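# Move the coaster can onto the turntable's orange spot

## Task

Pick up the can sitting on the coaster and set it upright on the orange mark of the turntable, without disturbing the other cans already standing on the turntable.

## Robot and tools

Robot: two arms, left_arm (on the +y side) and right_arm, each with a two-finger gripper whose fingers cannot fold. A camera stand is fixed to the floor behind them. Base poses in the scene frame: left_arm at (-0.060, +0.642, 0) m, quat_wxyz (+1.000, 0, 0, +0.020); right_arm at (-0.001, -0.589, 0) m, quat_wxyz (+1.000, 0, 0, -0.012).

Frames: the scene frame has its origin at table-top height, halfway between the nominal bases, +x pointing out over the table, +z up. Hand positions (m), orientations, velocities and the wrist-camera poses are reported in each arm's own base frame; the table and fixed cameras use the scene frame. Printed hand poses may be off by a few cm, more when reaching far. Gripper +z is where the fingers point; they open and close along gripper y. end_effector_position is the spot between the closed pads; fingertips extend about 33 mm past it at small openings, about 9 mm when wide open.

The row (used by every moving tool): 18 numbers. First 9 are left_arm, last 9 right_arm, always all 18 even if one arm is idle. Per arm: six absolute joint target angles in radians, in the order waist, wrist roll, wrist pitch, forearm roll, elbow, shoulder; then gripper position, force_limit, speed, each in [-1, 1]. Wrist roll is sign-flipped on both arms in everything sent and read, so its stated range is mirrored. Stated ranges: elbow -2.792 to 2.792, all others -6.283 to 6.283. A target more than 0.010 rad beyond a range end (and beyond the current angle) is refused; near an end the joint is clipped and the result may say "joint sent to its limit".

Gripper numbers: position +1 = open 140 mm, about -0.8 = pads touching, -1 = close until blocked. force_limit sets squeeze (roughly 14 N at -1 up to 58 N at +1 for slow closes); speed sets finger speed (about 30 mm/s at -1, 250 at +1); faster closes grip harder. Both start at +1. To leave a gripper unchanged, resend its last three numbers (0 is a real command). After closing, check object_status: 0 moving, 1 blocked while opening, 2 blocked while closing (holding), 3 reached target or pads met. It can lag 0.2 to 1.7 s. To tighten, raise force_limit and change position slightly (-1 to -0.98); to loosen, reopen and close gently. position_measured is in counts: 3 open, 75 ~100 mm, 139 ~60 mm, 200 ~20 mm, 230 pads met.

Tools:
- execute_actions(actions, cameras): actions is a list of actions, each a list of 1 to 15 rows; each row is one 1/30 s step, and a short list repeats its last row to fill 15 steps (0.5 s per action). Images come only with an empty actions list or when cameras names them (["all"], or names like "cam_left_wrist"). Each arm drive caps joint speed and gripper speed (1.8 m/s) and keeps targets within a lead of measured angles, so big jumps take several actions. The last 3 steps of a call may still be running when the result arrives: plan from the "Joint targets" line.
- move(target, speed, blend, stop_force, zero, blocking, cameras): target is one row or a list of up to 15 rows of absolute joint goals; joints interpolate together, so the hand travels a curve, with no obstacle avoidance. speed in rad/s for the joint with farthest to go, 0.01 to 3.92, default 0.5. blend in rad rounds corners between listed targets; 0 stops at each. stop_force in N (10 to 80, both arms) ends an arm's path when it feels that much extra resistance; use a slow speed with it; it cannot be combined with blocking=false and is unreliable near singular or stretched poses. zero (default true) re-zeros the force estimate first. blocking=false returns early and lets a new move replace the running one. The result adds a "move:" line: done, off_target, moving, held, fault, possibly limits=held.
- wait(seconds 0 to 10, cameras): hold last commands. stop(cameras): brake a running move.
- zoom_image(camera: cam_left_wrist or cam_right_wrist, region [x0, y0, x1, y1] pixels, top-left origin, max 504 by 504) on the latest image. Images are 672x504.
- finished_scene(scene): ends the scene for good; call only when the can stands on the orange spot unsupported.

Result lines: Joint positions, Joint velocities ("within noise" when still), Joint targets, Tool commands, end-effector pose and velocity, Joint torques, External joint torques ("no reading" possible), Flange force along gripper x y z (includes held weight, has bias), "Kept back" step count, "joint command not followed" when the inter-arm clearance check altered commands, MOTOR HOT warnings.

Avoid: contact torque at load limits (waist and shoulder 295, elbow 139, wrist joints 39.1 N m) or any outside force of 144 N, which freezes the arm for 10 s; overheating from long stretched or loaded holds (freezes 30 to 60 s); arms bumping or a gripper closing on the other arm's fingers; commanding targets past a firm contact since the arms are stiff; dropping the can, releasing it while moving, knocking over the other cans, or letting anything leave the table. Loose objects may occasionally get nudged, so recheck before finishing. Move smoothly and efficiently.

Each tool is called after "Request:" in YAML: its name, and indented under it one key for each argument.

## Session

Request:
execute_actions:
  actions: []

Request:
wait:
  seconds: 0.5
  cameras: ["all"]

Scene clock: 0.00 s.
left_arm: end_effector_position=(+0.2620, -0.0448, +0.3350) position_measured=3 object_status=3 end_effector_quat_wxyz=(+0.667, -0.213, -0.704, -0.121) | right_arm: end_effector_position=(+0.5480, +0.1267, +0.3160) position_measured=3 object_status=3 end_effector_quat_wxyz=(+0.700, -0.640, -0.214, -0.233)
Joint names: [waist, wrist roll, wrist pitch, forearm roll, elbow, shoulder]
Joint positions: left_arm=[-0.397 1.38 2.302 0.103 2.027 0.298] | right_arm=[-0.416 0.003 1.897 1.291 2.079 0.394]
Joint velocities: within noise
Joint torques (N m): no reading
External joint torques (N m): no reading
Flange force (N): no reading
Joint targets: left_arm=[-0.397 1.380 2.302 0.103 2.027 0.298] | right_arm=[-0.416 0.003 1.897 1.291 2.079 0.394]
Tool commands: left_gripper/position=+1.0 left_gripper/force_limit=+1.0 left_gripper/speed=+1.0 right_gripper/position=+1.0 right_gripper/force_limit=+1.0 right_gripper/speed=+1.0
camera_calibration:
cam_left_wrist: T_world_to_cam=[[0.434107, 0.889617, -0.141887, -0.0123587], [0.319056, -0.299121, -0.899294, 0.209614], [-0.842469, 0.34512, -0.413689, 0.517973], [0, 0, 0, 1]] pos_world=[0.374863, -0.105069, 0.401031]
cam_right_wrist: T_world_to_cam=[[0.604858, 0.0828776, -0.792009, -0.0836445], [-0.745629, -0.290278, -0.599813, 0.63874], [-0.279614, 0.953347, -0.113781, 0.214461], [0, 0, 0, 1]] pos_world=[0.586823, -0.0121112, 0.341279]

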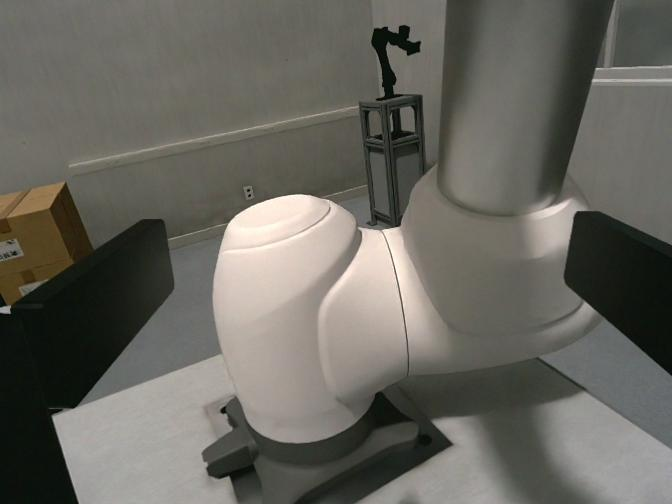

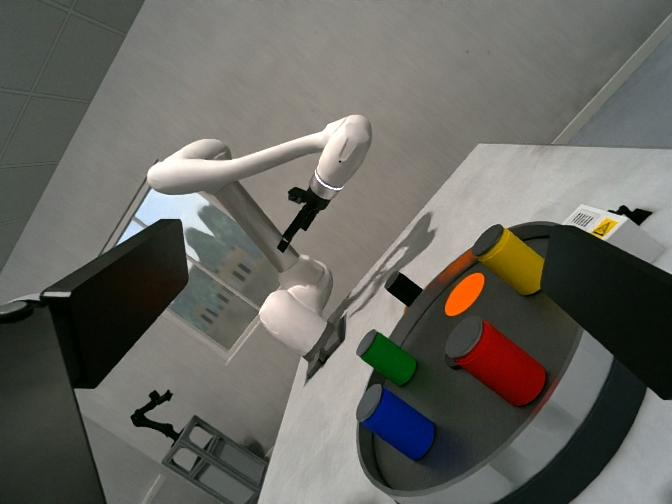

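Scene clock: 0.50 s.
left_arm: end_effector_position=(+0.2620, -0.0448, +0.3350) position_measured=3 object_status=3 end_effector_quat_wxyz=(+0.667, -0.213, -0.704, -0.121) | right_arm: end_effector_position=(+0.5480, +0.1267, +0.3160) position_measured=3 object_status=3 end_effector_quat_wxyz=(+0.700, -0.640, -0.214, -0.233)
Joint names: [waist, wrist roll, wrist pitch, forearm roll, elbow, shoulder]
Joint positions: left_arm=[-0.397 1.38 2.302 0.103 2.027 0.298] | right_arm=[-0.416 0.003 1.897 1.291 2.079 0.394]
Joint torques (N m): left_arm=[-2.82 0.16 2.97 3.01 -28.11 -55.68] | right_arm=[-2.85 -0.05 2 2.43 -29.57 -66.43]
External joint torques (N m): left_arm=[2.94 -0.16 -0.28 0.26 0.04 -2.79] | right_arm=[2.86 0.09 0.18 -0.14 1.19 -1.96]
Flange force (N): left_arm=[3.9 4.9 4.0] | right_arm=[-1.0 -2.8 5.9]
Joint targets: left_arm=[-0.397 1.380 2.302 0.103 2.027 0.298] | right_arm=[-0.416 0.003 1.897 1.291 2.079 0.394]
Tool commands: left_gripper/position=+1.0 left_gripper/force_limit=+1.0 left_gripper/speed=+1.0 right_gripper/position=+1.0 right_gripper/force_limit=+1.0 right_gripper/speed=+1.0
wait: 0.50 s; at rest by 0.17 s
camera_calibration:
cam_left_wrist: T_world_to_cam=[[0.434107, 0.889617, -0.141887, -0.0123587], [0.319056, -0.299121, -0.899294, 0.209614], [-0.842469, 0.34512, -0.413689, 0.517973], [0, 0, 0, 1]] pos_world=[0.374863, -0.105069, 0.401031]
cam_right_wrist: T_world_to_cam=[[0.604858, 0.0828776, -0.792009, -0.0836445], [-0.745629, -0.290278, -0.599813, 0.63874], [-0.279614, 0.953347, -0.113781, 0.214461], [0, 0, 0, 1]] pos_world=[0.586823, -0.0121112, 0.341279]

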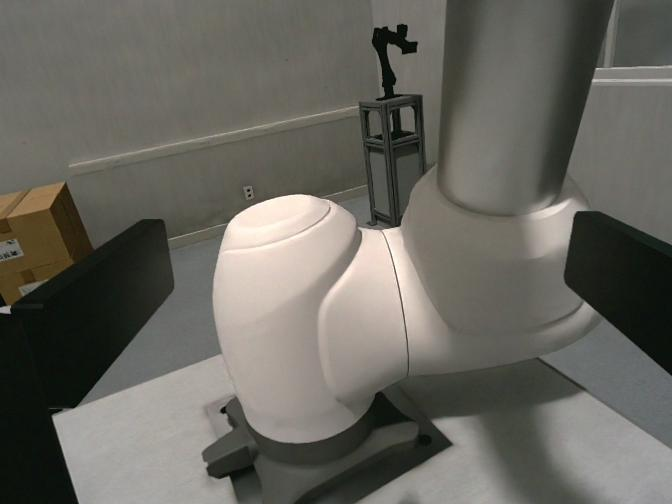

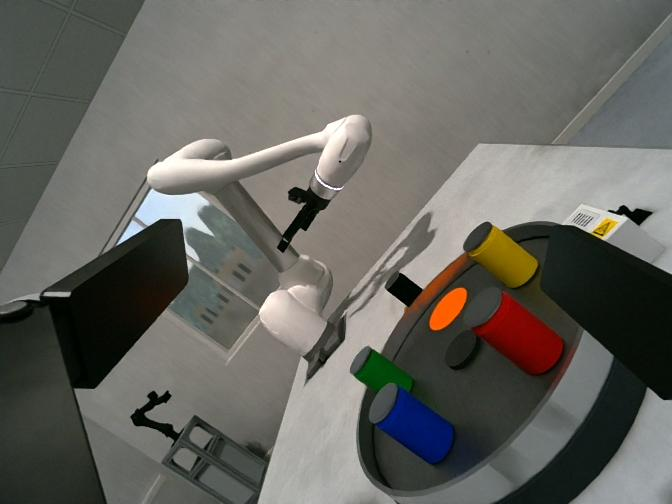

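Request:
move:
  target: [-0.827, 0.04, 1.2312, 0.0, 1.7996, 0.1108, 1, 1, 1, -0.016, 0.317, 2.106, 0.604, 1.227, 0.565, 1, 1, 1]
  speed: 1.1
  cameras: ["all"]

Request:
wait:
  seconds: 1.0
  cameras: ["cam_right_wrist"]

Scene clock: 3.63 s.
left_arm: end_effector_position=(+0.4287, -0.4149, +0.2500) position_measured=3 object_status=3 end_effector_quat_wxyz=(+0.000, +0.924, +0.382, +0.000) | right_arm: end_effector_position=(+0.6633, +0.1863, +0.3610) position_measured=3 object_status=3 end_effector_quat_wxyz=(-0.458, +0.489, +0.742, +0.035)
Joint names: [waist, wrist roll, wrist pitch, forearm roll, elbow, shoulder]
Joint positions: left_arm=[-0.827 0.04 1.231 0 1.8 0.111] | right_arm=[-0.016 0.317 2.106 0.604 1.227 0.565]
Joint torques (N m): left_arm=[-3.22 0.22 0.39 3.83 -39.46 -48.26] | right_arm=[-3.06 -0.06 1.49 5.03 -41.85 -92.41]
External joint torques (N m): left_arm=[3.31 -0.22 -0.4 0.26 0 -2.74] | right_arm=[3.1 0.08 0.14 -0.23 1.98 -3.2]
Flange force (N): left_arm=[5.8 -4.1 -0.8] | right_arm=[2.2 -6.0 9.0]
Joint targets: left_arm=[-0.827 0.040 1.231 0.000 1.800 0.111] | right_arm=[-0.016 0.317 2.106 0.604 1.227 0.565]
move: done
camera_calibration:
cam_left_wrist: T_world_to_cam=[[0.687793, -0.725245, -0.0309833, -0.574084], [-0.673605, -0.653563, 0.345126, -0.0633579], [-0.27055, -0.216505, -0.938045, 0.403723], [0, 0, 0, 1]] pos_world=[0.4614, -0.370352, 0.382789]
cam_right_wrist: T_world_to_cam=[[0.749285, 0.529067, -0.398322, -0.443784], [0.323861, -0.817377, -0.476455, 0.113276], [-0.577656, 0.228, -0.783792, 0.769756], [0, 0, 0, 1]] pos_world=[0.740489, 0.151876, 0.48053]

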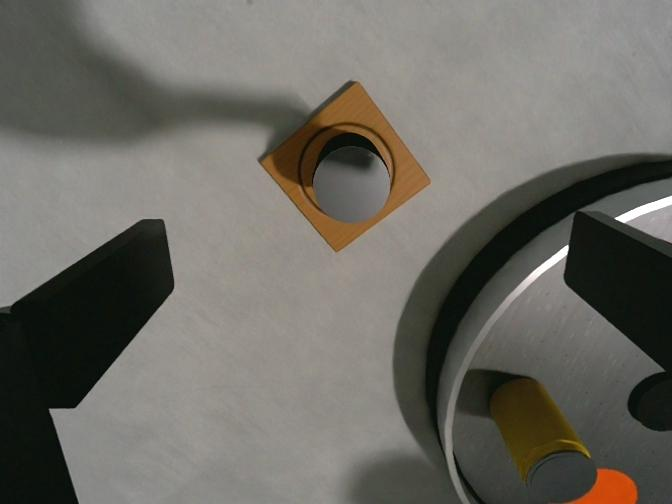

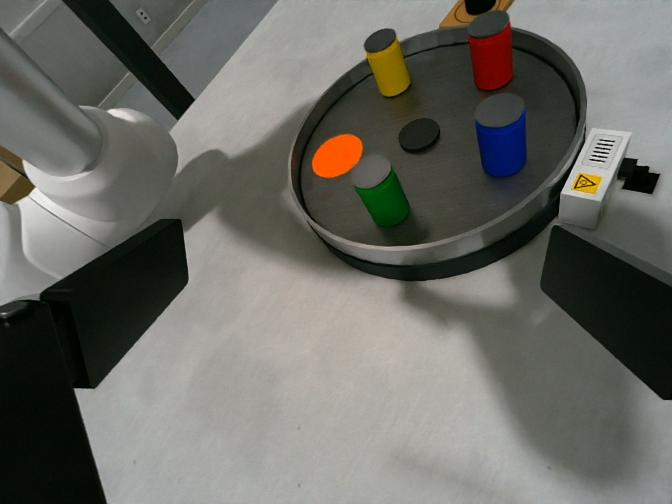

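Scene clock: 4.63 s.
left_arm: end_effector_position=(+0.4287, -0.4150, +0.2500) position_measured=3 object_status=3 end_effector_quat_wxyz=(+0.000, +0.924, +0.382, +0.000) | right_arm: end_effector_position=(+0.6633, +0.1864, +0.3610) position_measured=3 object_status=3 end_effector_quat_wxyz=(-0.458, +0.489, +0.742, +0.035)
Joint names: [waist, wrist roll, wrist pitch, forearm roll, elbow, shoulder]
Joint positions: left_arm=[-0.827 0.04 1.231 0 1.8 0.111] | right_arm=[-0.016 0.317 2.106 0.604 1.227 0.565]
Joint torques (N m): left_arm=[-2.76 0.16 0.34 3.81 -39.41 -48.05] | right_arm=[-2.62 -0.06 1.49 5.05 -41.79 -92.34]
External joint torques (N m): left_arm=[2.67 -0.16 -0.35 0.27 0.07 -2.64] | right_arm=[2.61 0.07 0.14 -0.24 1.91 -3.19]
Flange force (N): left_arm=[4.7 -4.1 -0.7] | right_arm=[1.9 -6.2 8.6]
Joint targets: left_arm=[-0.827 0.040 1.231 0.000 1.800 0.111] | right_arm=[-0.016 0.317 2.106 0.604 1.227 0.565]
Tool commands: left_gripper/position=+1.0 left_gripper/force_limit=+1.0 left_gripper/speed=+1.0 right_gripper/position=+1.0 right_gripper/force_limit=+1.0 right_gripper/speed=+1.0
wait: 1.00 s; at rest by 0.17 s
camera_calibration:
cam_right_wrist: T_world_to_cam=[[0.749322, 0.529113, -0.39819, -0.443935], [0.323974, -0.817348, -0.476428, 0.113257], [-0.577544, 0.227995, -0.783876, 0.769691], [0, 0, 0, 1]] pos_world=[0.740489, 0.151976, 0.480531]
Images, in order (width x height): cam_right_wrist 672x504.

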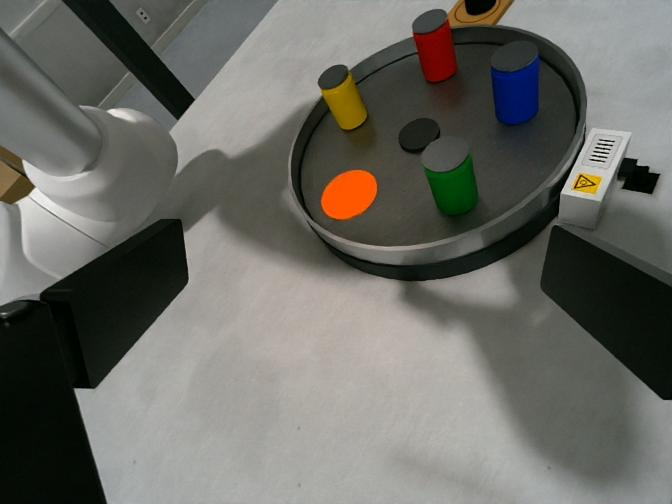

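Request:
move:
  target: [-0.8414, 0.05, 0.923, 0.0, 1.9938, 0.2248, 0.17, 0, 0, -0.016, 0.317, 2.106, 0.604, 1.227, 0.565, 1, 1, 1]
  speed: 0.35
  cameras: ["all"]

Scene clock: 6.73 s.
left_arm: end_effector_position=(+0.4149, -0.4124, +0.0870) position_measured=108 object_status=3 end_effector_quat_wxyz=(+0.000, +0.925, +0.380, +0.000) | right_arm: end_effector_position=(+0.6633, +0.1864, +0.3610) position_measured=3 object_status=3 end_effector_quat_wxyz=(-0.458, +0.489, +0.742, +0.035)
Joint names: [waist, wrist roll, wrist pitch, forearm roll, elbow, shoulder]
Joint positions: left_arm=[-0.841 0.05 0.923 0 1.994 0.225] | right_arm=[-0.016 0.317 2.106 0.604 1.227 0.565]
Joint torques (N m): left_arm=[-2.96 0.18 0.38 3.18 -33.36 -53.49] | right_arm=[-2.87 -0.06 1.49 5.03 -41.77 -92.51]
External joint torques (N m): left_arm=[2.98 -0.18 -0.37 0.27 0.1 -2.87] | right_arm=[2.83 0.07 0.15 -0.2 1.8 -3.29]
Flange force (N): left_arm=[5.4 -4.1 -2.3] | right_arm=[2.2 -6.0 8.5]
Joint targets: left_arm=[-0.841 0.050 0.923 0.000 1.994 0.225] | right_arm=[-0.016 0.317 2.106 0.604 1.227 0.565]
move: done
camera_calibration:
cam_left_wrist: T_world_to_cam=[[0.684536, -0.728317, -0.0310565, -0.567702], [-0.676505, -0.650556, 0.345134, -0.0123265], [-0.271571, -0.215247, -0.93804, 0.248674], [0, 0, 0, 1]] pos_world=[0.447806, -0.36796, 0.219889]
cam_right_wrist: T_world_to_cam=[[0.749322, 0.529113, -0.39819, -0.443935], [0.323974, -0.817348, -0.476428, 0.113257], [-0.577544, 0.227995, -0.783876, 0.769691], [0, 0, 0, 1]] pos_world=[0.740489, 0.151976, 0.480531]

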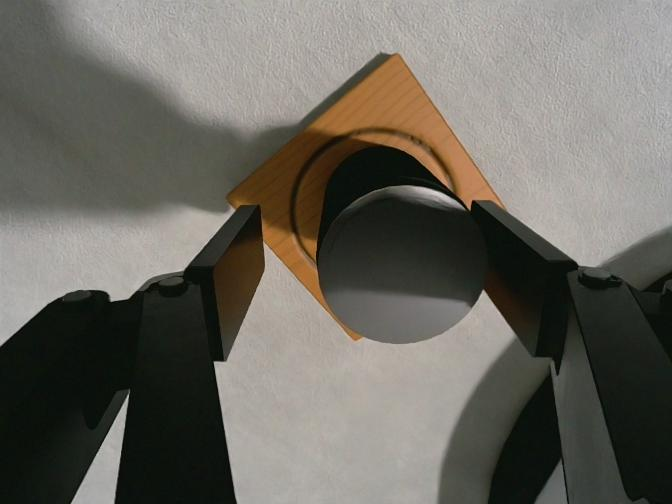

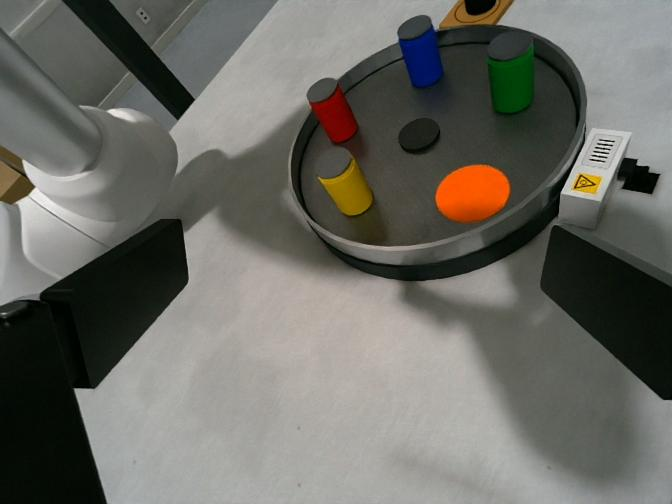

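Request:
move:
  target:
    - [-0.8254, 0.04, 0.9269, 0.0, 1.9777, 0.237, 0.17, 0, 0, -0.016, 0.317, 2.106, 0.604, 1.227, 0.565, 1, 1, 1]
    - [-0.8254, 0.04, 0.9269, 0.0, 1.9777, 0.237, -1, 0, -1, -0.016, 0.317, 2.106, 0.604, 1.227, 0.565, 1, 1, 1]
  speed: 0.5
  cameras: ["all"]

Scene clock: 9.20 s.
left_arm: end_effector_position=(+0.4273, -0.4121, +0.0871) position_measured=153 object_status=0 end_effector_quat_wxyz=(+0.000, +0.924, +0.383, +0.000) | right_arm: end_effector_position=(+0.6633, +0.1864, +0.3610) position_measured=3 object_status=3 end_effector_quat_wxyz=(-0.458, +0.489, +0.742, +0.035)
Joint names: [waist, wrist roll, wrist pitch, forearm roll, elbow, shoulder]
Joint positions: left_arm=[-0.825 0.04 0.927 0 1.978 0.237] | right_arm=[-0.016 0.317 2.106 0.604 1.227 0.565]
Joint torques (N m): left_arm=[-2.97 0.21 -0.58 3.25 -28.68 -46.29] | right_arm=[-2.69 -0.08 1.47 5.02 -41.7 -92.43]
External joint torques (N m): left_arm=[3.03 -0.21 0.57 0.23 -4.81 -11.43] | right_arm=[2.71 0.09 0.16 -0.22 1.82 -3.13]
Flange force (N): left_arm=[5.3 -6.6 -17.2] | right_arm=[2.0 -5.9 8.4]
Joint targets: left_arm=[-0.825 0.040 0.927 0.000 1.978 0.237] | right_arm=[-0.016 0.317 2.106 0.604 1.227 0.565]
move: done
camera_calibration:
cam_left_wrist: T_world_to_cam=[[0.688916, -0.724183, -0.0308774, -0.576143], [-0.672607, -0.654569, 0.345165, -0.00708844], [-0.270174, -0.217021, -0.938034, 0.250772], [0, 0, 0, 1]] pos_world=[0.459898, -0.36745, 0.219889]
cam_right_wrist: T_world_to_cam=[[0.749322, 0.529113, -0.39819, -0.443935], [0.323974, -0.817348, -0.476428, 0.113257], [-0.577544, 0.227995, -0.783876, 0.769691], [0, 0, 0, 1]] pos_world=[0.740489, 0.151976, 0.480531]

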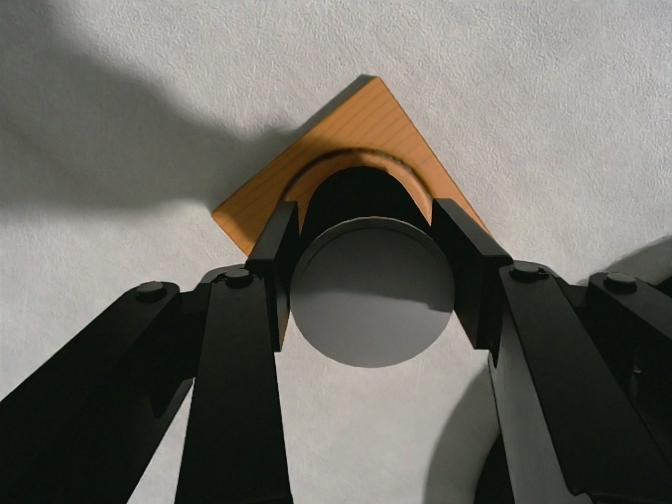

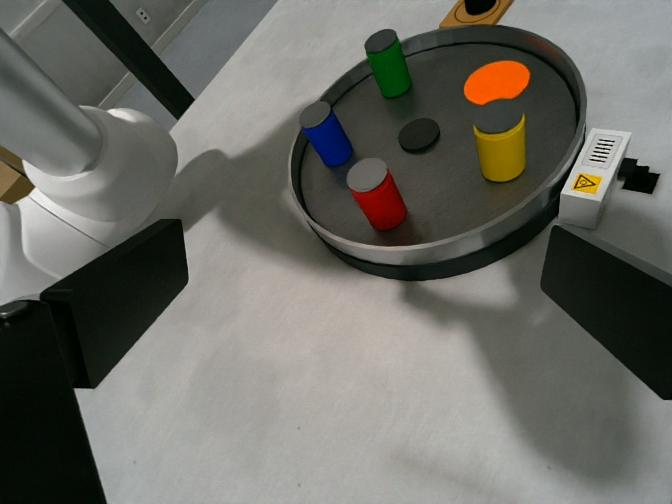

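Request:
move:
  target:
    - [-0.8254, 0.04, 1.2233, 0.0, 1.8099, 0.1084, -1, 0, -1, -0.016, 0.317, 2.106, 0.604, 1.227, 0.565, 1, 1, 1]
    - [-1.0562, 0.0439, 1.3018, 0.0, 1.4547, 0.3852, -1, 0, -1, -0.016, 0.317, 2.106, 0.604, 1.227, 0.565, 1, 1, 1]
  speed: [0.5, 0.5]
  blend: [0.05, 0]
  cameras: ["all"]

Request:
wait:
  seconds: 1.0
  cameras: ["all"]

Scene clock: 11.23 s.
left_arm: end_effector_position=(+0.4099, -0.6549, +0.2458) position_measured=153 object_status=2 end_effector_quat_wxyz=(+0.000, +0.961, +0.276, +0.000) | right_arm: end_effector_position=(+0.6633, +0.1864, +0.3610) position_measured=3 object_status=3 end_effector_quat_wxyz=(-0.458, +0.489, +0.742, +0.035)
Joint names: [waist, wrist roll, wrist pitch, forearm roll, elbow, shoulder]
Joint positions: left_arm=[-1.056 0.044 1.302 0 1.455 0.385] | right_arm=[-0.016 0.317 2.106 0.604 1.227 0.565]
Joint torques (N m): left_arm=[-4.15 0.16 0.35 3.88 -41.39 -77.3] | right_arm=[-3.03 -0.06 1.48 5.03 -41.79 -92.73]
External joint torques (N m): left_arm=[4.18 -0.16 -0.36 0.3 1.13 -1.67] | right_arm=[3.05 0.08 0.16 -0.22 1.87 -2.95]
Flange force (N): left_arm=[5.6 -5.1 1.3] | right_arm=[2.2 -5.5 8.5]
Joint targets: left_arm=[-1.056 0.044 1.302 0.000 1.455 0.385] | right_arm=[-0.016 0.317 2.106 0.604 1.227 0.565]
move: done
camera_calibration:
cam_left_wrist: T_world_to_cam=[[0.508318, -0.860601, -0.0312992, -0.750298], [-0.802578, -0.486597, 0.345097, -0.0691686], [-0.31222, -0.150299, -0.938045, 0.403182], [0, 0, 0, 1]] pos_world=[0.451758, -0.618766, 0.378589]
cam_right_wrist: T_world_to_cam=[[0.749322, 0.529113, -0.39819, -0.443935], [0.323974, -0.817348, -0.476428, 0.113257], [-0.577544, 0.227995, -0.783876, 0.769691], [0, 0, 0, 1]] pos_world=[0.740489, 0.151976, 0.480531]

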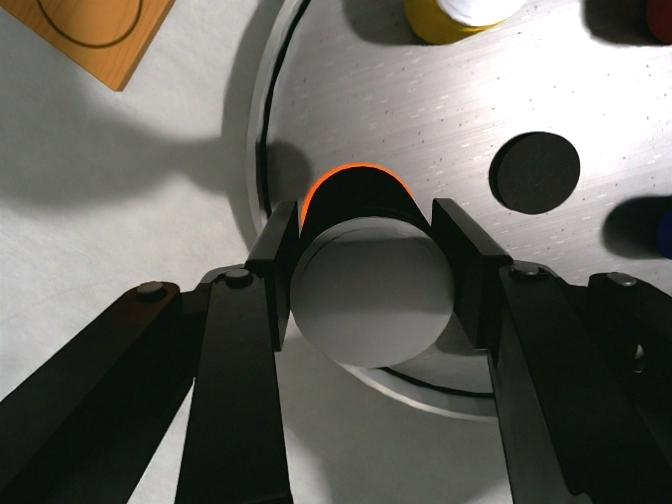

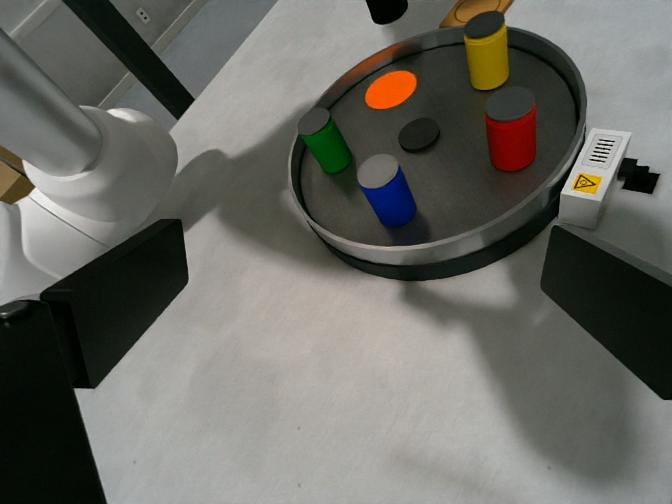

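Scene clock: 12.23 s.
left_arm: end_effector_position=(+0.4099, -0.6549, +0.2459) position_measured=153 object_status=2 end_effector_quat_wxyz=(+0.000, +0.961, +0.276, +0.000) | right_arm: end_effector_position=(+0.6633, +0.1864, +0.3610) position_measured=3 object_status=3 end_effector_quat_wxyz=(-0.458, +0.489, +0.742, +0.035)
Joint names: [waist, wrist roll, wrist pitch, forearm roll, elbow, shoulder]
Joint positions: left_arm=[-1.056 0.044 1.302 0 1.455 0.385] | right_arm=[-0.016 0.317 2.106 0.604 1.227 0.565]
Joint torques (N m): left_arm=[-2.95 0.17 0.35 3.89 -41.24 -77.22] | right_arm=[-2.47 -0.08 1.51 5.04 -41.81 -92.4]
External joint torques (N m): left_arm=[2.83 -0.17 -0.35 0.29 0.95 -1.66] | right_arm=[2.42 0.1 0.12 -0.23 1.93 -3.11]
Flange force (N): left_arm=[3.9 -4.8 1.1] | right_arm=[1.7 -6.2 8.5]
Joint targets: left_arm=[-1.056 0.044 1.302 0.000 1.455 0.385] | right_arm=[-0.016 0.317 2.106 0.604 1.227 0.565]
Tool commands: left_gripper/position=-1.0 left_gripper/force_limit=+0.0 left_gripper/speed=-1.0 right_gripper/position=+1.0 right_gripper/force_limit=+1.0 right_gripper/speed=+1.0
wait: 1.00 s; at rest by 0.17 s
camera_calibration:
cam_left_wrist: T_world_to_cam=[[0.508278, -0.860634, -0.0310425, -0.750305], [-0.802643, -0.486477, 0.345114, -0.0690921], [-0.312118, -0.150498, -0.938047, 0.403216], [0, 0, 0, 1]] pos_world=[0.451758, -0.618667, 0.378789]
cam_right_wrist: T_world_to_cam=[[0.749322, 0.529113, -0.39819, -0.443935], [0.323974, -0.817348, -0.476428, 0.113257], [-0.577544, 0.227995, -0.783876, 0.769691], [0, 0, 0, 1]] pos_world=[0.740489, 0.151976, 0.480531]

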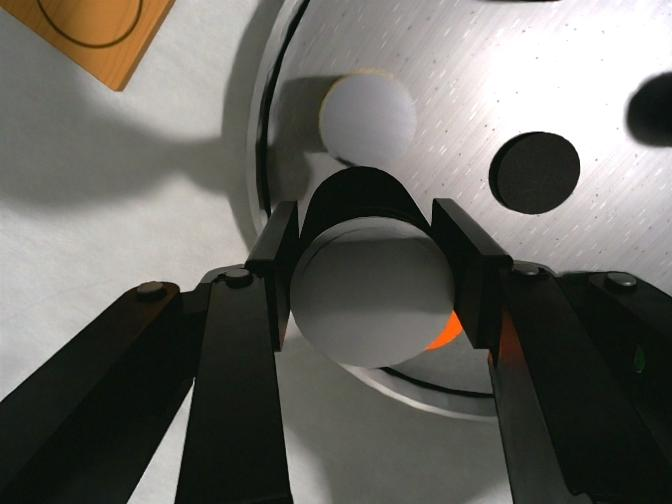

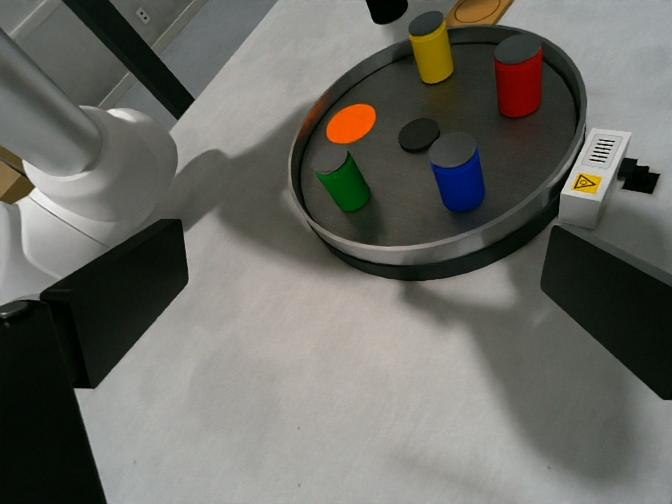

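Request:
wait:
  seconds: 3.6
  cameras: []

Scene clock: 17.03 s.
left_arm: end_effector_position=(+0.4099, -0.6549, +0.2459) position_measured=153 object_status=2 end_effector_quat_wxyz=(+0.000, +0.961, +0.276, +0.000) | right_arm: end_effector_position=(+0.6633, +0.1864, +0.3610) position_measured=3 object_status=3 end_effector_quat_wxyz=(-0.458, +0.489, +0.742, +0.035)
Joint names: [waist, wrist roll, wrist pitch, forearm roll, elbow, shoulder]
Joint positions: left_arm=[-1.056 0.044 1.302 0 1.455 0.385] | right_arm=[-0.016 0.317 2.106 0.604 1.227 0.565]
Joint torques (N m): left_arm=[-2.75 0.18 0.37 3.91 -41.29 -77.18] | right_arm=[-2.77 -0.06 1.51 5.02 -41.67 -92.55]
External joint torques (N m): left_arm=[2.62 -0.18 -0.37 0.27 1.05 -1.74] | right_arm=[2.84 0.08 0.12 -0.21 1.74 -3.14]
Flange force (N): left_arm=[3.6 -5.2 1.2] | right_arm=[2.2 -5.7 8.3]
Joint targets: left_arm=[-1.056 0.044 1.302 0.000 1.455 0.385] | right_arm=[-0.016 0.317 2.106 0.604 1.227 0.565]
Tool commands: left_gripper/position=-1.0 left_gripper/force_limit=+0.0 left_gripper/speed=-1.0 right_gripper/position=+1.0 right_gripper/force_limit=+1.0 right_gripper/speed=+1.0
wait: 3.60 s; at rest from the start
No camera images: "cameras" was empty.

Request:
wait:
  seconds: 1.75
  cameras: []

Request:
move:
  target: [-1.0562, 0.0439, 1.1111, 0.0, 1.5784, 0.4521, -1, 0, -1, -0.016, 0.317, 2.106, 0.604, 1.227, 0.565, 1, 1, 1]
  speed: 0.4
  cameras: []

Request:
wait:
  seconds: 0.3
  cameras: ["all"]

Request:
move:
  target:
    - [-1.0562, 0.0439, 1.1111, 0.0, 1.5784, 0.4521, 0.17, 0, 0, -0.016, 0.317, 2.106, 0.604, 1.227, 0.565, 1, 1, 1]
    - [-1.0562, 0.0439, 1.3018, 0.0, 1.4547, 0.3852, 0.17, 0, 0, -0.016, 0.317, 2.106, 0.604, 1.227, 0.565, 1, 1, 1]
  speed: 0.5
  cameras: ["all"]

Scene clock: 20.13 s.
left_arm: end_effector_position=(+0.4099, -0.6549, +0.2459) position_measured=153 object_status=2 end_effector_quat_wxyz=(+0.000, +0.961, +0.276, +0.000) | right_arm: end_effector_position=(+0.6633, +0.1864, +0.3610) position_measured=3 object_status=3 end_effector_quat_wxyz=(-0.458, +0.489, +0.742, +0.035)
Joint names: [waist, wrist roll, wrist pitch, forearm roll, elbow, shoulder]
Joint positions: left_arm=[-1.056 0.044 1.302 0 1.455 0.385] | right_arm=[-0.016 0.317 2.106 0.604 1.227 0.565]
Joint torques (N m): left_arm=[-3.11 0.15 0.33 3.88 -41.29 -77.23] | right_arm=[-2.77 -0.08 1.5 5.02 -41.82 -92.34]
External joint torques (N m): left_arm=[3.09 -0.15 -0.33 0.31 0.91 -1.97] | right_arm=[2.79 0.1 0.14 -0.2 1.89 -3.37]
Flange force (N): left_arm=[4.2 -5.2 0.8] | right_arm=[2.1 -6.3 8.8]
Joint targets: left_arm=[-1.056 0.044 1.302 0.000 1.455 0.385] | right_arm=[-0.016 0.317 2.106 0.604 1.227 0.565]
Tool commands: left_gripper/position=-1.0 left_gripper/force_limit=+0.0 left_gripper/speed=-1.0 right_gripper/position=+1.0 right_gripper/force_limit=+1.0 right_gripper/speed=+1.0
wait: 1.77 s; at rest from the start
No camera images: "cameras" was empty.

Scene clock: 20.93 s.
left_arm: end_effector_position=(+0.4099, -0.6549, +0.1295) position_measured=153 object_status=2 end_effector_quat_wxyz=(+0.000, +0.961, +0.276, +0.000) | right_arm: end_effector_position=(+0.6633, +0.1864, +0.3610) position_measured=3 object_status=3 end_effector_quat_wxyz=(-0.458, +0.489, +0.742, +0.035)
Joint names: [waist, wrist roll, wrist pitch, forearm roll, elbow, shoulder]
Joint positions: left_arm=[-1.056 0.044 1.111 0 1.578 0.452] | right_arm=[-0.016 0.317 2.106 0.604 1.227 0.565]
Joint torques (N m): left_arm=[-2.92 0.18 0.35 3.59 -38.32 -80.44] | right_arm=[-2.8 -0.1 1.5 5.07 -41.75 -92.37]
External joint torques (N m): left_arm=[2.68 -0.19 -0.36 0.29 0.83 -2.08] | right_arm=[2.91 0.12 0.13 -0.26 1.84 -3.26]
Flange force (N): left_arm=[3.7 -5.0 -0.2] | right_arm=[2.1 -6.1 8.7]
Joint targets: left_arm=[-1.056 0.044 1.111 0.000 1.578 0.452] | right_arm=[-0.016 0.317 2.106 0.604 1.227 0.565]
move: done
No camera images: "cameras" was empty.

Scene clock: 21.23 s.
left_arm: end_effector_position=(+0.4099, -0.6549, +0.1297) position_measured=153 object_status=2 end_effector_quat_wxyz=(+0.000, +0.961, +0.276, +0.000) | right_arm: end_effector_position=(+0.6633, +0.1864, +0.3610) position_measured=3 object_status=3 end_effector_quat_wxyz=(-0.458, +0.489, +0.742, +0.035)
Joint names: [waist, wrist roll, wrist pitch, forearm roll, elbow, shoulder]
Joint positions: left_arm=[-1.056 0.044 1.111 0 1.578 0.452] | right_arm=[-0.016 0.317 2.106 0.604 1.227 0.565]
Joint torques (N m): left_arm=[-3.1 0.15 0.34 3.6 -38.36 -80.96] | right_arm=[-2.81 -0.07 1.5 5.07 -41.85 -92.6]
External joint torques (N m): left_arm=[2.97 -0.15 -0.34 0.28 0.92 -1.51] | right_arm=[2.76 0.09 0.13 -0.26 1.97 -2.91]
Flange force (N): left_arm=[4.0 -4.3 0.3] | right_arm=[1.8 -5.8 8.6]
Joint targets: left_arm=[-1.056 0.044 1.111 0.000 1.578 0.452] | right_arm=[-0.016 0.317 2.106 0.604 1.227 0.565]
Tool commands: left_gripper/position=-1.0 left_gripper/force_limit=+0.0 left_gripper/speed=-1.0 right_gripper/position=+1.0 right_gripper/force_limit=+1.0 right_gripper/speed=+1.0
wait: 0.30 s; at rest by 0.17 s
camera_calibration:
cam_left_wrist: T_world_to_cam=[[0.508439, -0.860542, -0.0309285, -0.754048], [-0.802543, -0.486578, 0.345204, -0.0291349], [-0.312112, -0.150694, -0.938018, 0.293974], [0, 0, 0, 1]] pos_world=[0.451758, -0.618766, 0.262489]
cam_right_wrist: T_world_to_cam=[[0.749322, 0.529113, -0.39819, -0.443935], [0.323974, -0.817348, -0.476428, 0.113257], [-0.577544, 0.227995, -0.783876, 0.769691], [0, 0, 0, 1]] pos_world=[0.740489, 0.151976, 0.480531]

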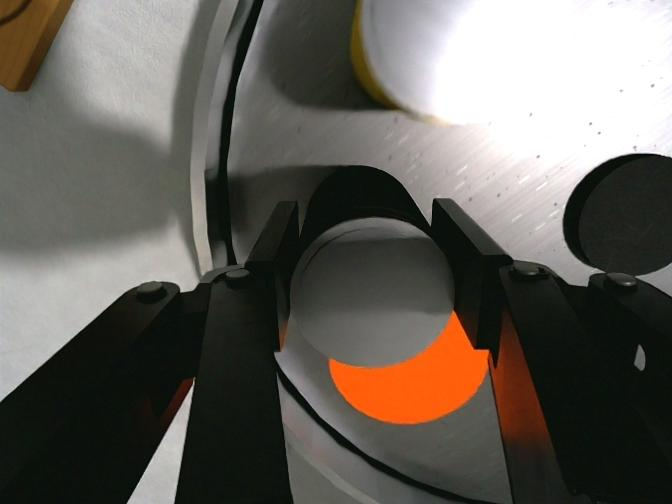

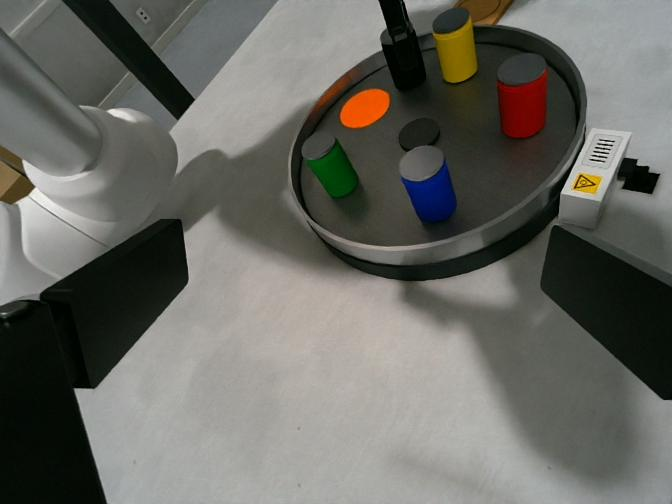

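Scene clock: 22.47 s.
left_arm: end_effector_position=(+0.4099, -0.6548, +0.2461) position_measured=108 object_status=3 end_effector_quat_wxyz=(+0.000, +0.961, +0.276, +0.000) | right_arm: end_effector_position=(+0.6633, +0.1864, +0.3610) position_measured=3 object_status=3 end_effector_quat_wxyz=(-0.458, +0.489, +0.742, +0.035)
Joint names: [waist, wrist roll, wrist pitch, forearm roll, elbow, shoulder]
Joint positions: left_arm=[-1.056 0.044 1.302 0 1.455 0.385] | right_arm=[-0.016 0.317 2.106 0.604 1.227 0.565]
Joint torques (N m): left_arm=[-2.81 0.19 0.33 3.89 -40.34 -75.96] | right_arm=[-2.79 -0.09 1.47 5.05 -41.65 -92.51]
External joint torques (N m): left_arm=[2.71 -0.19 -0.34 0.3 -0.06 -3.21] | right_arm=[2.76 0.11 0.16 -0.24 1.72 -3.18]
Flange force (N): left_arm=[3.7 -5.0 -0.9] | right_arm=[2.1 -5.8 8.2]
Joint targets: left_arm=[-1.056 0.044 1.302 0.000 1.455 0.385] | right_arm=[-0.016 0.317 2.106 0.604 1.227 0.565]
move: done
camera_calibration:
cam_left_wrist: T_world_to_cam=[[0.508341, -0.860603, -0.0308661, -0.750292], [-0.802686, -0.486504, 0.344977, -0.0690224], [-0.311904, -0.15059, -0.938104, 0.403193], [0, 0, 0, 1]] pos_world=[0.451759, -0.618566, 0.37889]
cam_right_wrist: T_world_to_cam=[[0.749322, 0.529113, -0.39819, -0.443935], [0.323974, -0.817348, -0.476428, 0.113257], [-0.577544, 0.227995, -0.783876, 0.769691], [0, 0, 0, 1]] pos_world=[0.740489, 0.151976, 0.480531]

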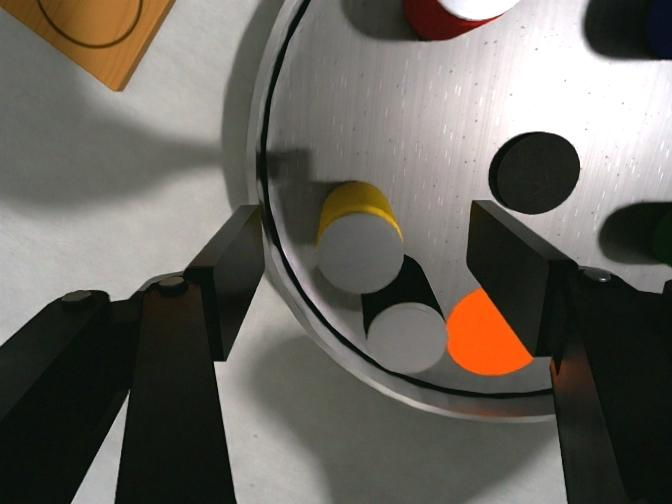

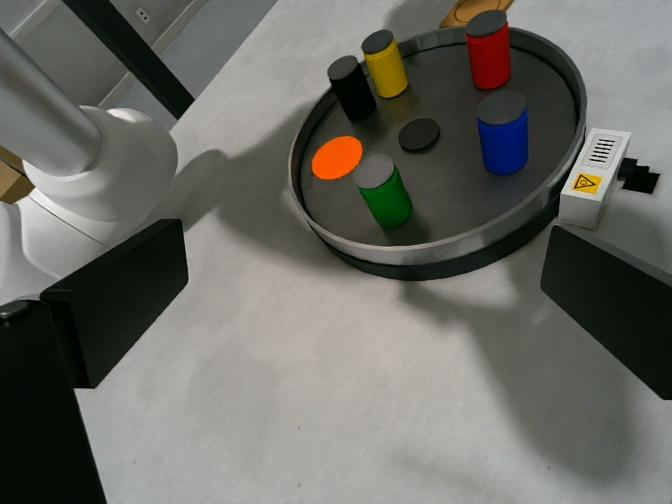

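Request:
execute_actions:
  actions: []
  cameras: ["all"]

Scene clock: 24.97 s.
left_arm: end_effector_position=(+0.4099, -0.6549, +0.2459) position_measured=108 object_status=3 end_effector_quat_wxyz=(+0.000, +0.961, +0.276, +0.000) | right_arm: end_effector_position=(+0.6633, +0.1864, +0.3610) position_measured=3 object_status=3 end_effector_quat_wxyz=(-0.458, +0.489, +0.742, +0.035)
Joint names: [waist, wrist roll, wrist pitch, forearm roll, elbow, shoulder]
Joint positions: left_arm=[-1.056 0.044 1.302 0 1.455 0.385] | right_arm=[-0.016 0.317 2.106 0.604 1.227 0.565]
Joint velocities: within noise
Joint torques (N m): left_arm=[-2.94 0.16 0.32 3.95 -40.3 -76.17] | right_arm=[-2.85 -0.05 1.47 5.04 -41.78 -92.59]
External joint torques (N m): left_arm=[3 -0.16 -0.32 0.23 0.07 -2.82] | right_arm=[2.81 0.07 0.17 -0.23 1.86 -3.08]
Flange force (N): left_arm=[4.1 -4.6 -0.6] | right_arm=[2.1 -5.8 8.4]
Joint targets: left_arm=[-1.056 0.044 1.302 0.000 1.455 0.385] | right_arm=[-0.016 0.317 2.106 0.604 1.227 0.565]
Tool commands: left_gripper/position=+0.17 left_gripper/force_limit=+0.0 left_gripper/speed=+0.0 right_gripper/position=+1.0 right_gripper/force_limit=+1.0 right_gripper/speed=+1.0
camera_calibration:
cam_left_wrist: T_world_to_cam=[[0.508304, -0.860621, -0.0309618, -0.75034], [-0.802628, -0.486469, 0.34516, -0.0691111], [-0.312114, -0.150595, -0.938033, 0.403149], [0, 0, 0, 1]] pos_world=[0.451758, -0.618667, 0.378789]
cam_right_wrist: T_world_to_cam=[[0.749322, 0.529113, -0.39819, -0.443935], [0.323974, -0.817348, -0.476428, 0.113257], [-0.577544, 0.227995, -0.783876, 0.769691], [0, 0, 0, 1]] pos_world=[0.740489, 0.151976, 0.480531]

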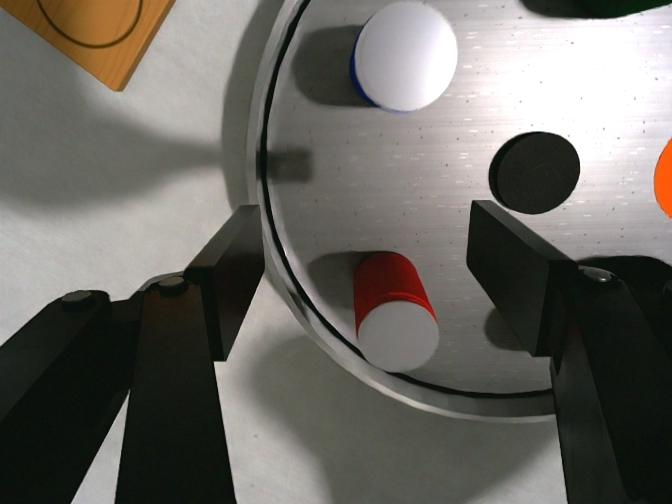

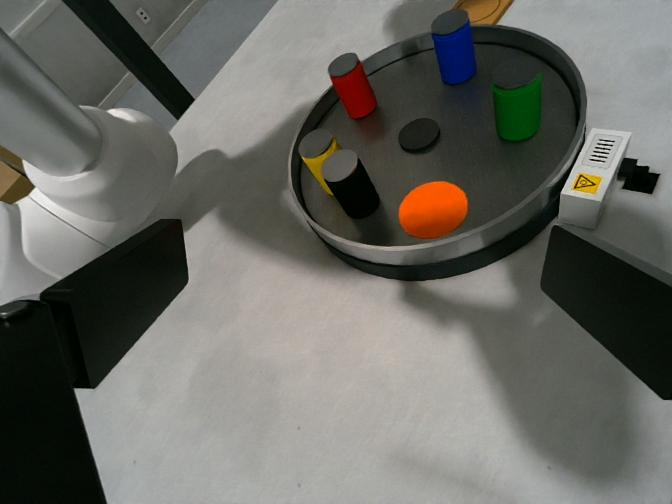

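Request:
move:
  target: [-1.0047, 0.0439, 1.3052, 0.0, 1.4434, 0.3930, 0.17, 0, 0, -0.016, 0.317, 2.106, 0.604, 1.227, 0.565, 1, 1, 1]
  speed: 0.01
  blocking: false

Scene clock: 30.10 s.
left_arm: end_effector_position=(+0.4131, -0.6534, +0.2459) position_measured=108 object_status=3 end_effector_quat_wxyz=(+0.000, +0.961, +0.278, +0.000) end_effector_velocity=(+0.007, +0.003, +0.000) end_effector_angular_velocity=(+0.000, +0.000, +0.010) | right_arm: end_effector_position=(+0.6633, +0.1864, +0.3610) position_measured=3 object_status=3 end_effector_quat_wxyz=(-0.458, +0.489, +0.742, +0.035)
Joint names: [waist, wrist roll, wrist pitch, forearm roll, elbow, shoulder]
Joint positions: left_arm=[-1.052 0.044 1.302 0 1.454 0.386] | right_arm=[-0.016 0.317 2.106 0.604 1.227 0.565]
Joint velocities: left_arm=[0.01 0 0 0 -0.002 0.001] | right_arm=[within noise]
Joint torques (N m): left_arm=[-2.04 0.17 0.38 3.88 -41.31 -78.48] | right_arm=[-2.81 -0.07 1.51 5.02 -41.79 -92.35]
External joint torques (N m): left_arm=[1.86 -0.17 -0.39 0.3 0.99 -0.53] | right_arm=[2.83 0.09 0.13 -0.21 1.88 -3.3]
Flange force (N): left_arm=[2.6 -3.2 1.6] | right_arm=[2.1 -6.2 8.8]
Joint targets: left_arm=[-1.051 0.044 1.302 0.000 1.454 0.386] | right_arm=[-0.016 0.317 2.106 0.604 1.227 0.565]
Tool commands: left_gripper/position=+0.17 left_gripper/force_limit=+0.0 left_gripper/speed=+0.0 right_gripper/position=+1.0 right_gripper/force_limit=+1.0 right_gripper/speed=+1.0
move: running; left_arm: the waist is farthest, 0.047 rad from its target

Request:
wait:
  seconds: 10

Request:
wait:
  seconds: 4.55

Request:
move:
  target: [-1.1080, 0.0439, 1.3018, 0.0, 1.4547, 0.3852, 0.17, 0, 0, -0.016, 0.317, 2.106, 0.604, 1.227, 0.565, 1, 1, 1]
  speed: 0.108
  blocking: false
  cameras: ["all"]

Request:
move:
  target: [-1.1132, 0.0439, 1.3018, 0.0, 1.4547, 0.3852, -1, 0, -0.5, -0.016, 0.317, 2.106, 0.604, 1.227, 0.565, 1, 1, 1]
  speed: 0.108
  blocking: false
  cameras: ["all"]

Scene clock: 34.97 s.
left_arm: end_effector_position=(+0.4458, -0.6371, +0.2460) position_measured=108 object_status=3 end_effector_quat_wxyz=(+0.000, +0.954, +0.300, +0.000) | right_arm: end_effector_position=(+0.6633, +0.1864, +0.3610) position_measured=3 object_status=3 end_effector_quat_wxyz=(-0.458, +0.489, +0.742, +0.035)
Joint names: [waist, wrist roll, wrist pitch, forearm roll, elbow, shoulder]
Joint positions: left_arm=[-1.005 0.044 1.305 0 1.443 0.393] | right_arm=[-0.016 0.317 2.106 0.604 1.227 0.565]
Joint torques (N m): left_arm=[-2.8 0.22 0.35 3.9 -40.34 -76.62] | right_arm=[-2.89 -0.08 1.47 5.02 -41.75 -92.62]
External joint torques (N m): left_arm=[2.68 -0.22 -0.35 0.29 -0.03 -3.26] | right_arm=[2.89 0.09 0.17 -0.22 1.88 -2.88]
Flange force (N): left_arm=[3.7 -5.1 -0.8] | right_arm=[2.0 -5.6 8.4]
Joint targets: left_arm=[-1.005 0.044 1.305 0.000 1.443 0.393] | right_arm=[-0.016 0.317 2.106 0.604 1.227 0.565]
Tool commands: left_gripper/position=+0.17 left_gripper/force_limit=+0.0 left_gripper/speed=+0.0 right_gripper/position=+1.0 right_gripper/force_limit=+1.0 right_gripper/speed=+1.0
earlier move: done
wait: 4.70 of 10 s (the move ended)

Scene clock: 39.53 s.
left_arm: end_effector_position=(+0.4458, -0.6371, +0.2460) position_measured=108 object_status=3 end_effector_quat_wxyz=(+0.000, +0.954, +0.300, +0.000) | right_arm: end_effector_position=(+0.6633, +0.1864, +0.3610) position_measured=3 object_status=3 end_effector_quat_wxyz=(-0.458, +0.489, +0.742, +0.035)
Joint names: [waist, wrist roll, wrist pitch, forearm roll, elbow, shoulder]
Joint positions: left_arm=[-1.005 0.044 1.305 0 1.443 0.393] | right_arm=[-0.016 0.317 2.106 0.604 1.227 0.565]
Joint torques (N m): left_arm=[-2.87 0.17 0.31 3.91 -40.47 -76.8] | right_arm=[-2.79 -0.05 1.5 5.01 -41.69 -92.45]
External joint torques (N m): left_arm=[2.94 -0.17 -0.32 0.28 0.16 -3.02] | right_arm=[2.77 0.07 0.13 -0.2 1.8 -3.1]
Flange force (N): left_arm=[4.0 -5.2 -0.6] | right_arm=[2.1 -5.8 8.4]
Joint targets: left_arm=[-1.005 0.044 1.305 0.000 1.443 0.393] | right_arm=[-0.016 0.317 2.106 0.604 1.227 0.565]
Tool commands: left_gripper/position=+0.17 left_gripper/force_limit=+0.0 left_gripper/speed=+0.0 right_gripper/position=+1.0 right_gripper/force_limit=+1.0 right_gripper/speed=+1.0
wait: 4.57 s; at rest by 0.17 s

Scene clock: 40.03 s.
left_arm: end_effector_position=(+0.4144, -0.6553, +0.2459) position_measured=108 object_status=3 end_effector_quat_wxyz=(+0.000, +0.961, +0.278, +0.000) end_effector_velocity=(-0.071, -0.038, +0.000) end_effector_angular_velocity=(+0.001, +0.000, -0.104) | right_arm: end_effector_position=(+0.6633, +0.1864, +0.3610) position_measured=3 object_status=3 end_effector_quat_wxyz=(-0.458, +0.489, +0.742, +0.035)
Joint names: [waist, wrist roll, wrist pitch, forearm roll, elbow, shoulder]
Joint positions: left_arm=[-1.051 0.044 1.304 0 1.449 0.39] | right_arm=[-0.016 0.317 2.106 0.604 1.227 0.565]
Joint velocities: left_arm=[-0.104 0 -0.003 0 0.013 -0.009] | right_arm=[within noise]
Joint torques (N m): left_arm=[-2.76 0.19 -0.01 3.9 -40.27 -76.96] | right_arm=[-2.72 -0.08 1.48 5.02 -41.81 -92.38]
External joint torques (N m): left_arm=[2.32 -0.19 0 0.28 -0.11 -2.57] | right_arm=[2.73 0.1 0.15 -0.21 1.9 -3.22]
Flange force (N): left_arm=[3.2 -3.6 -1.2] | right_arm=[2.0 -6.2 8.7]
Joint targets: left_arm=[-1.056 0.044 1.304 0.000 1.449 0.389] | right_arm=[-0.016 0.317 2.106 0.604 1.227 0.565]
Tool commands: left_gripper/position=+0.17 left_gripper/force_limit=+0.0 left_gripper/speed=+0.0 right_gripper/position=+1.0 right_gripper/force_limit=+1.0 right_gripper/speed=+1.0
move: running; left_arm: the waist is farthest, 0.057 rad from its target
camera_calibration:
cam_left_wrist: T_world_to_cam=[[0.512492, -0.858133, -0.0309963, -0.75313], [-0.80027, -0.490399, 0.345075, -0.0692806], [-0.311321, -0.152043, -0.938063, 0.4032], [0, 0, 0, 1]] pos_world=[0.456054, -0.618957, 0.37879]
cam_right_wrist: T_world_to_cam=[[0.749322, 0.529113, -0.39819, -0.443935], [0.323974, -0.817348, -0.476428, 0.113257], [-0.577544, 0.227995, -0.783876, 0.769691], [0, 0, 0, 1]] pos_world=[0.740489, 0.151976, 0.480531]

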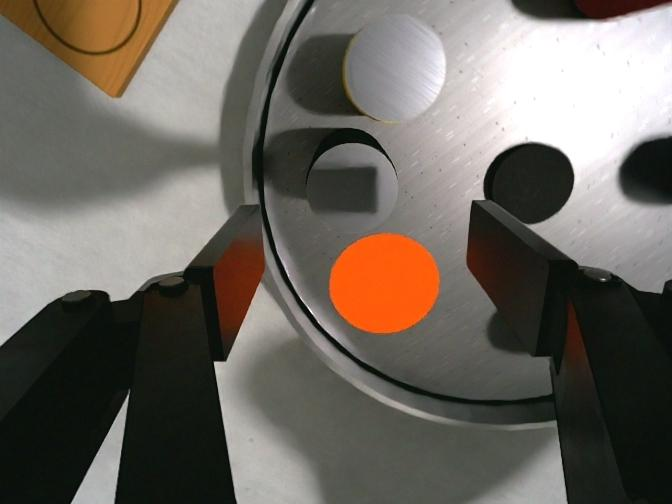

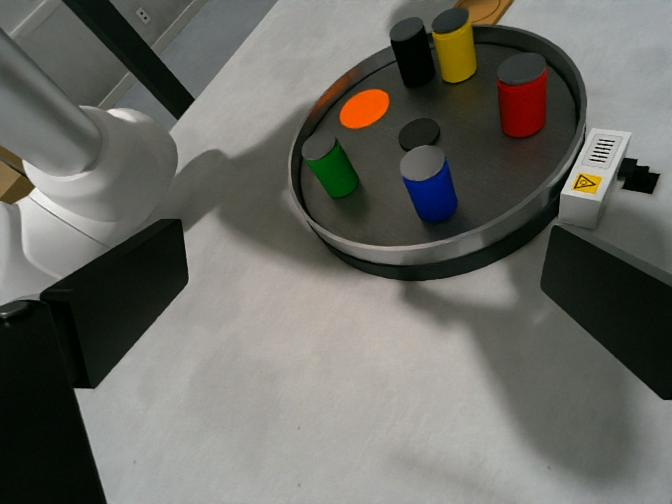

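Scene clock: 40.53 s.
left_arm: end_effector_position=(+0.3775, -0.6745, +0.2459) position_measured=167 object_status=0 end_effector_quat_wxyz=(+0.000, +0.968, +0.252, +0.000) end_effector_velocity=(-0.077, -0.038, +0.000) end_effector_angular_velocity=(+0.001, +0.000, -0.112) | right_arm: end_effector_position=(+0.6633, +0.1864, +0.3610) position_measured=3 object_status=3 end_effector_quat_wxyz=(-0.458, +0.489, +0.742, +0.035)
Joint names: [waist, wrist roll, wrist pitch, forearm roll, elbow, shoulder]
Joint positions: left_arm=[-1.105 0.044 1.302 0 1.454 0.386] | right_arm=[-0.016 0.317 2.106 0.604 1.227 0.565]
Joint velocities: left_arm=[-0.112 0 -0.003 0 0.011 -0.007] | right_arm=[within noise]
Joint torques (N m): left_arm=[-1.37 0.18 0.55 3.88 -39.81 -72.9] | right_arm=[-2.96 -0.08 1.5 5.01 -41.72 -92.27]
External joint torques (N m): left_arm=[0.44 -0.18 -0.55 0.27 -0.43 -5.97] | right_arm=[2.96 0.1 0.14 -0.2 1.81 -3.37]
Flange force (N): left_arm=[0.8 -8.7 -2.2] | right_arm=[2.3 -6.1 8.7]
Joint targets: left_arm=[-1.110 0.044 1.302 0.000 1.454 0.385] | right_arm=[-0.016 0.317 2.106 0.604 1.227 0.565]
Tool commands: left_gripper/position=-1.0 left_gripper/force_limit=+0.0 left_gripper/speed=-0.5 right_gripper/position=+1.0 right_gripper/force_limit=+1.0 right_gripper/speed=+1.0
earlier move: replaced
move: running
camera_calibration:
cam_left_wrist: T_world_to_cam=[[0.465594, -0.884455, -0.0310149, -0.750729], [-0.825456, -0.44664, 0.345159, -0.0692805], [-0.31913, -0.135102, -0.938032, 0.403142], [0, 0, 0, 1]] pos_world=[0.421002, -0.640463, 0.378789]
cam_right_wrist: T_world_to_cam=[[0.749322, 0.529113, -0.39819, -0.443935], [0.323974, -0.817348, -0.476428, 0.113257], [-0.577544, 0.227995, -0.783876, 0.769691], [0, 0, 0, 1]] pos_world=[0.740489, 0.151976, 0.480531]

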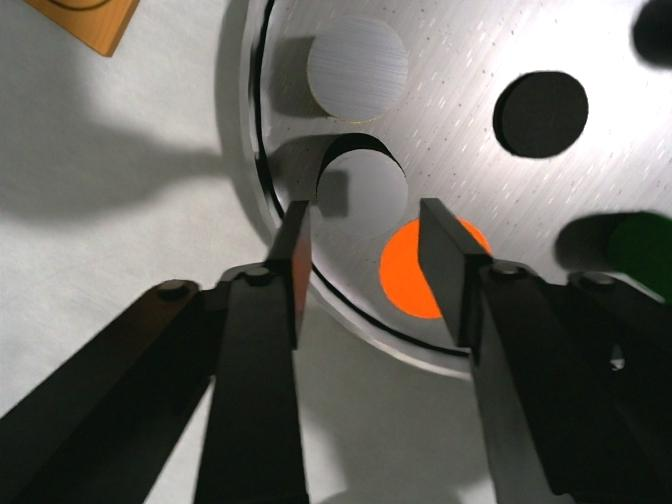

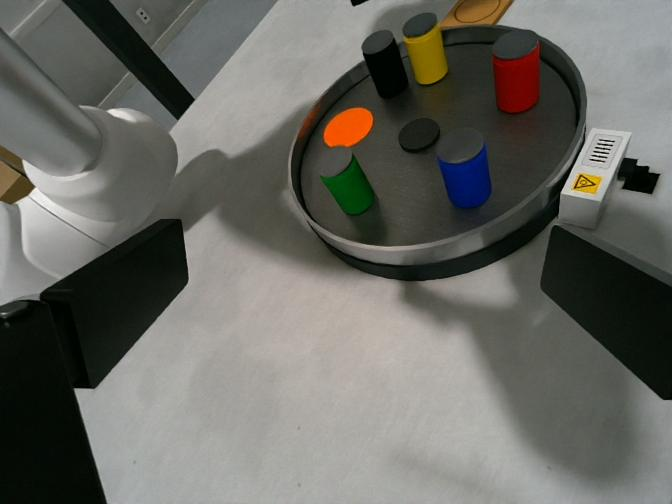

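Request:
move:
  target: [-1.0047, 0.0439, 1.3052, 0.0, 1.4434, 0.3930, 0.17, 0, 0, -0.016, 0.317, 2.106, 0.604, 1.227, 0.565, 1, 1, 1]
  speed: 0.05
  blocking: false

Scene clock: 42.63 s.
left_arm: end_effector_position=(+0.3875, -0.6696, +0.2460) position_measured=141 object_status=0 end_effector_quat_wxyz=(+0.000, +0.966, +0.259, +0.000) end_effector_velocity=(+0.033, +0.017, +0.000) end_effector_angular_velocity=(+0.000, +0.001, +0.048) | right_arm: end_effector_position=(+0.6633, +0.1864, +0.3610) position_measured=3 object_status=3 end_effector_quat_wxyz=(-0.458, +0.489, +0.742, +0.035)
Joint names: [waist, wrist roll, wrist pitch, forearm roll, elbow, shoulder]
Joint positions: left_arm=[-1.091 0.044 1.302 0 1.452 0.387] | right_arm=[-0.016 0.317 2.106 0.604 1.227 0.565]
Joint velocities: left_arm=[0.048 0 0.002 0 -0.005 0.004] | right_arm=[within noise]
Joint torques (N m): left_arm=[-5.78 0.14 -0.04 3.9 -40.24 -77.37] | right_arm=[-2.73 -0.05 1.47 5.03 -41.78 -92.48]
External joint torques (N m): left_arm=[5.76 -0.14 0.03 0.3 -0.18 -2.06] | right_arm=[2.73 0.07 0.16 -0.22 1.87 -3.13]
Flange force (N): left_arm=[7.6 -2.5 -1.2] | right_arm=[2.0 -6.0 8.5]
Joint targets: left_arm=[-1.089 0.044 1.303 0.000 1.452 0.387] | right_arm=[-0.016 0.317 2.106 0.604 1.227 0.565]
Tool commands: left_gripper/position=+0.17 left_gripper/force_limit=+0.0 left_gripper/speed=+0.0 right_gripper/position=+1.0 right_gripper/force_limit=+1.0 right_gripper/speed=+1.0
earlier move: done
move: running; left_arm: the waist is farthest, 0.086 rad from its target


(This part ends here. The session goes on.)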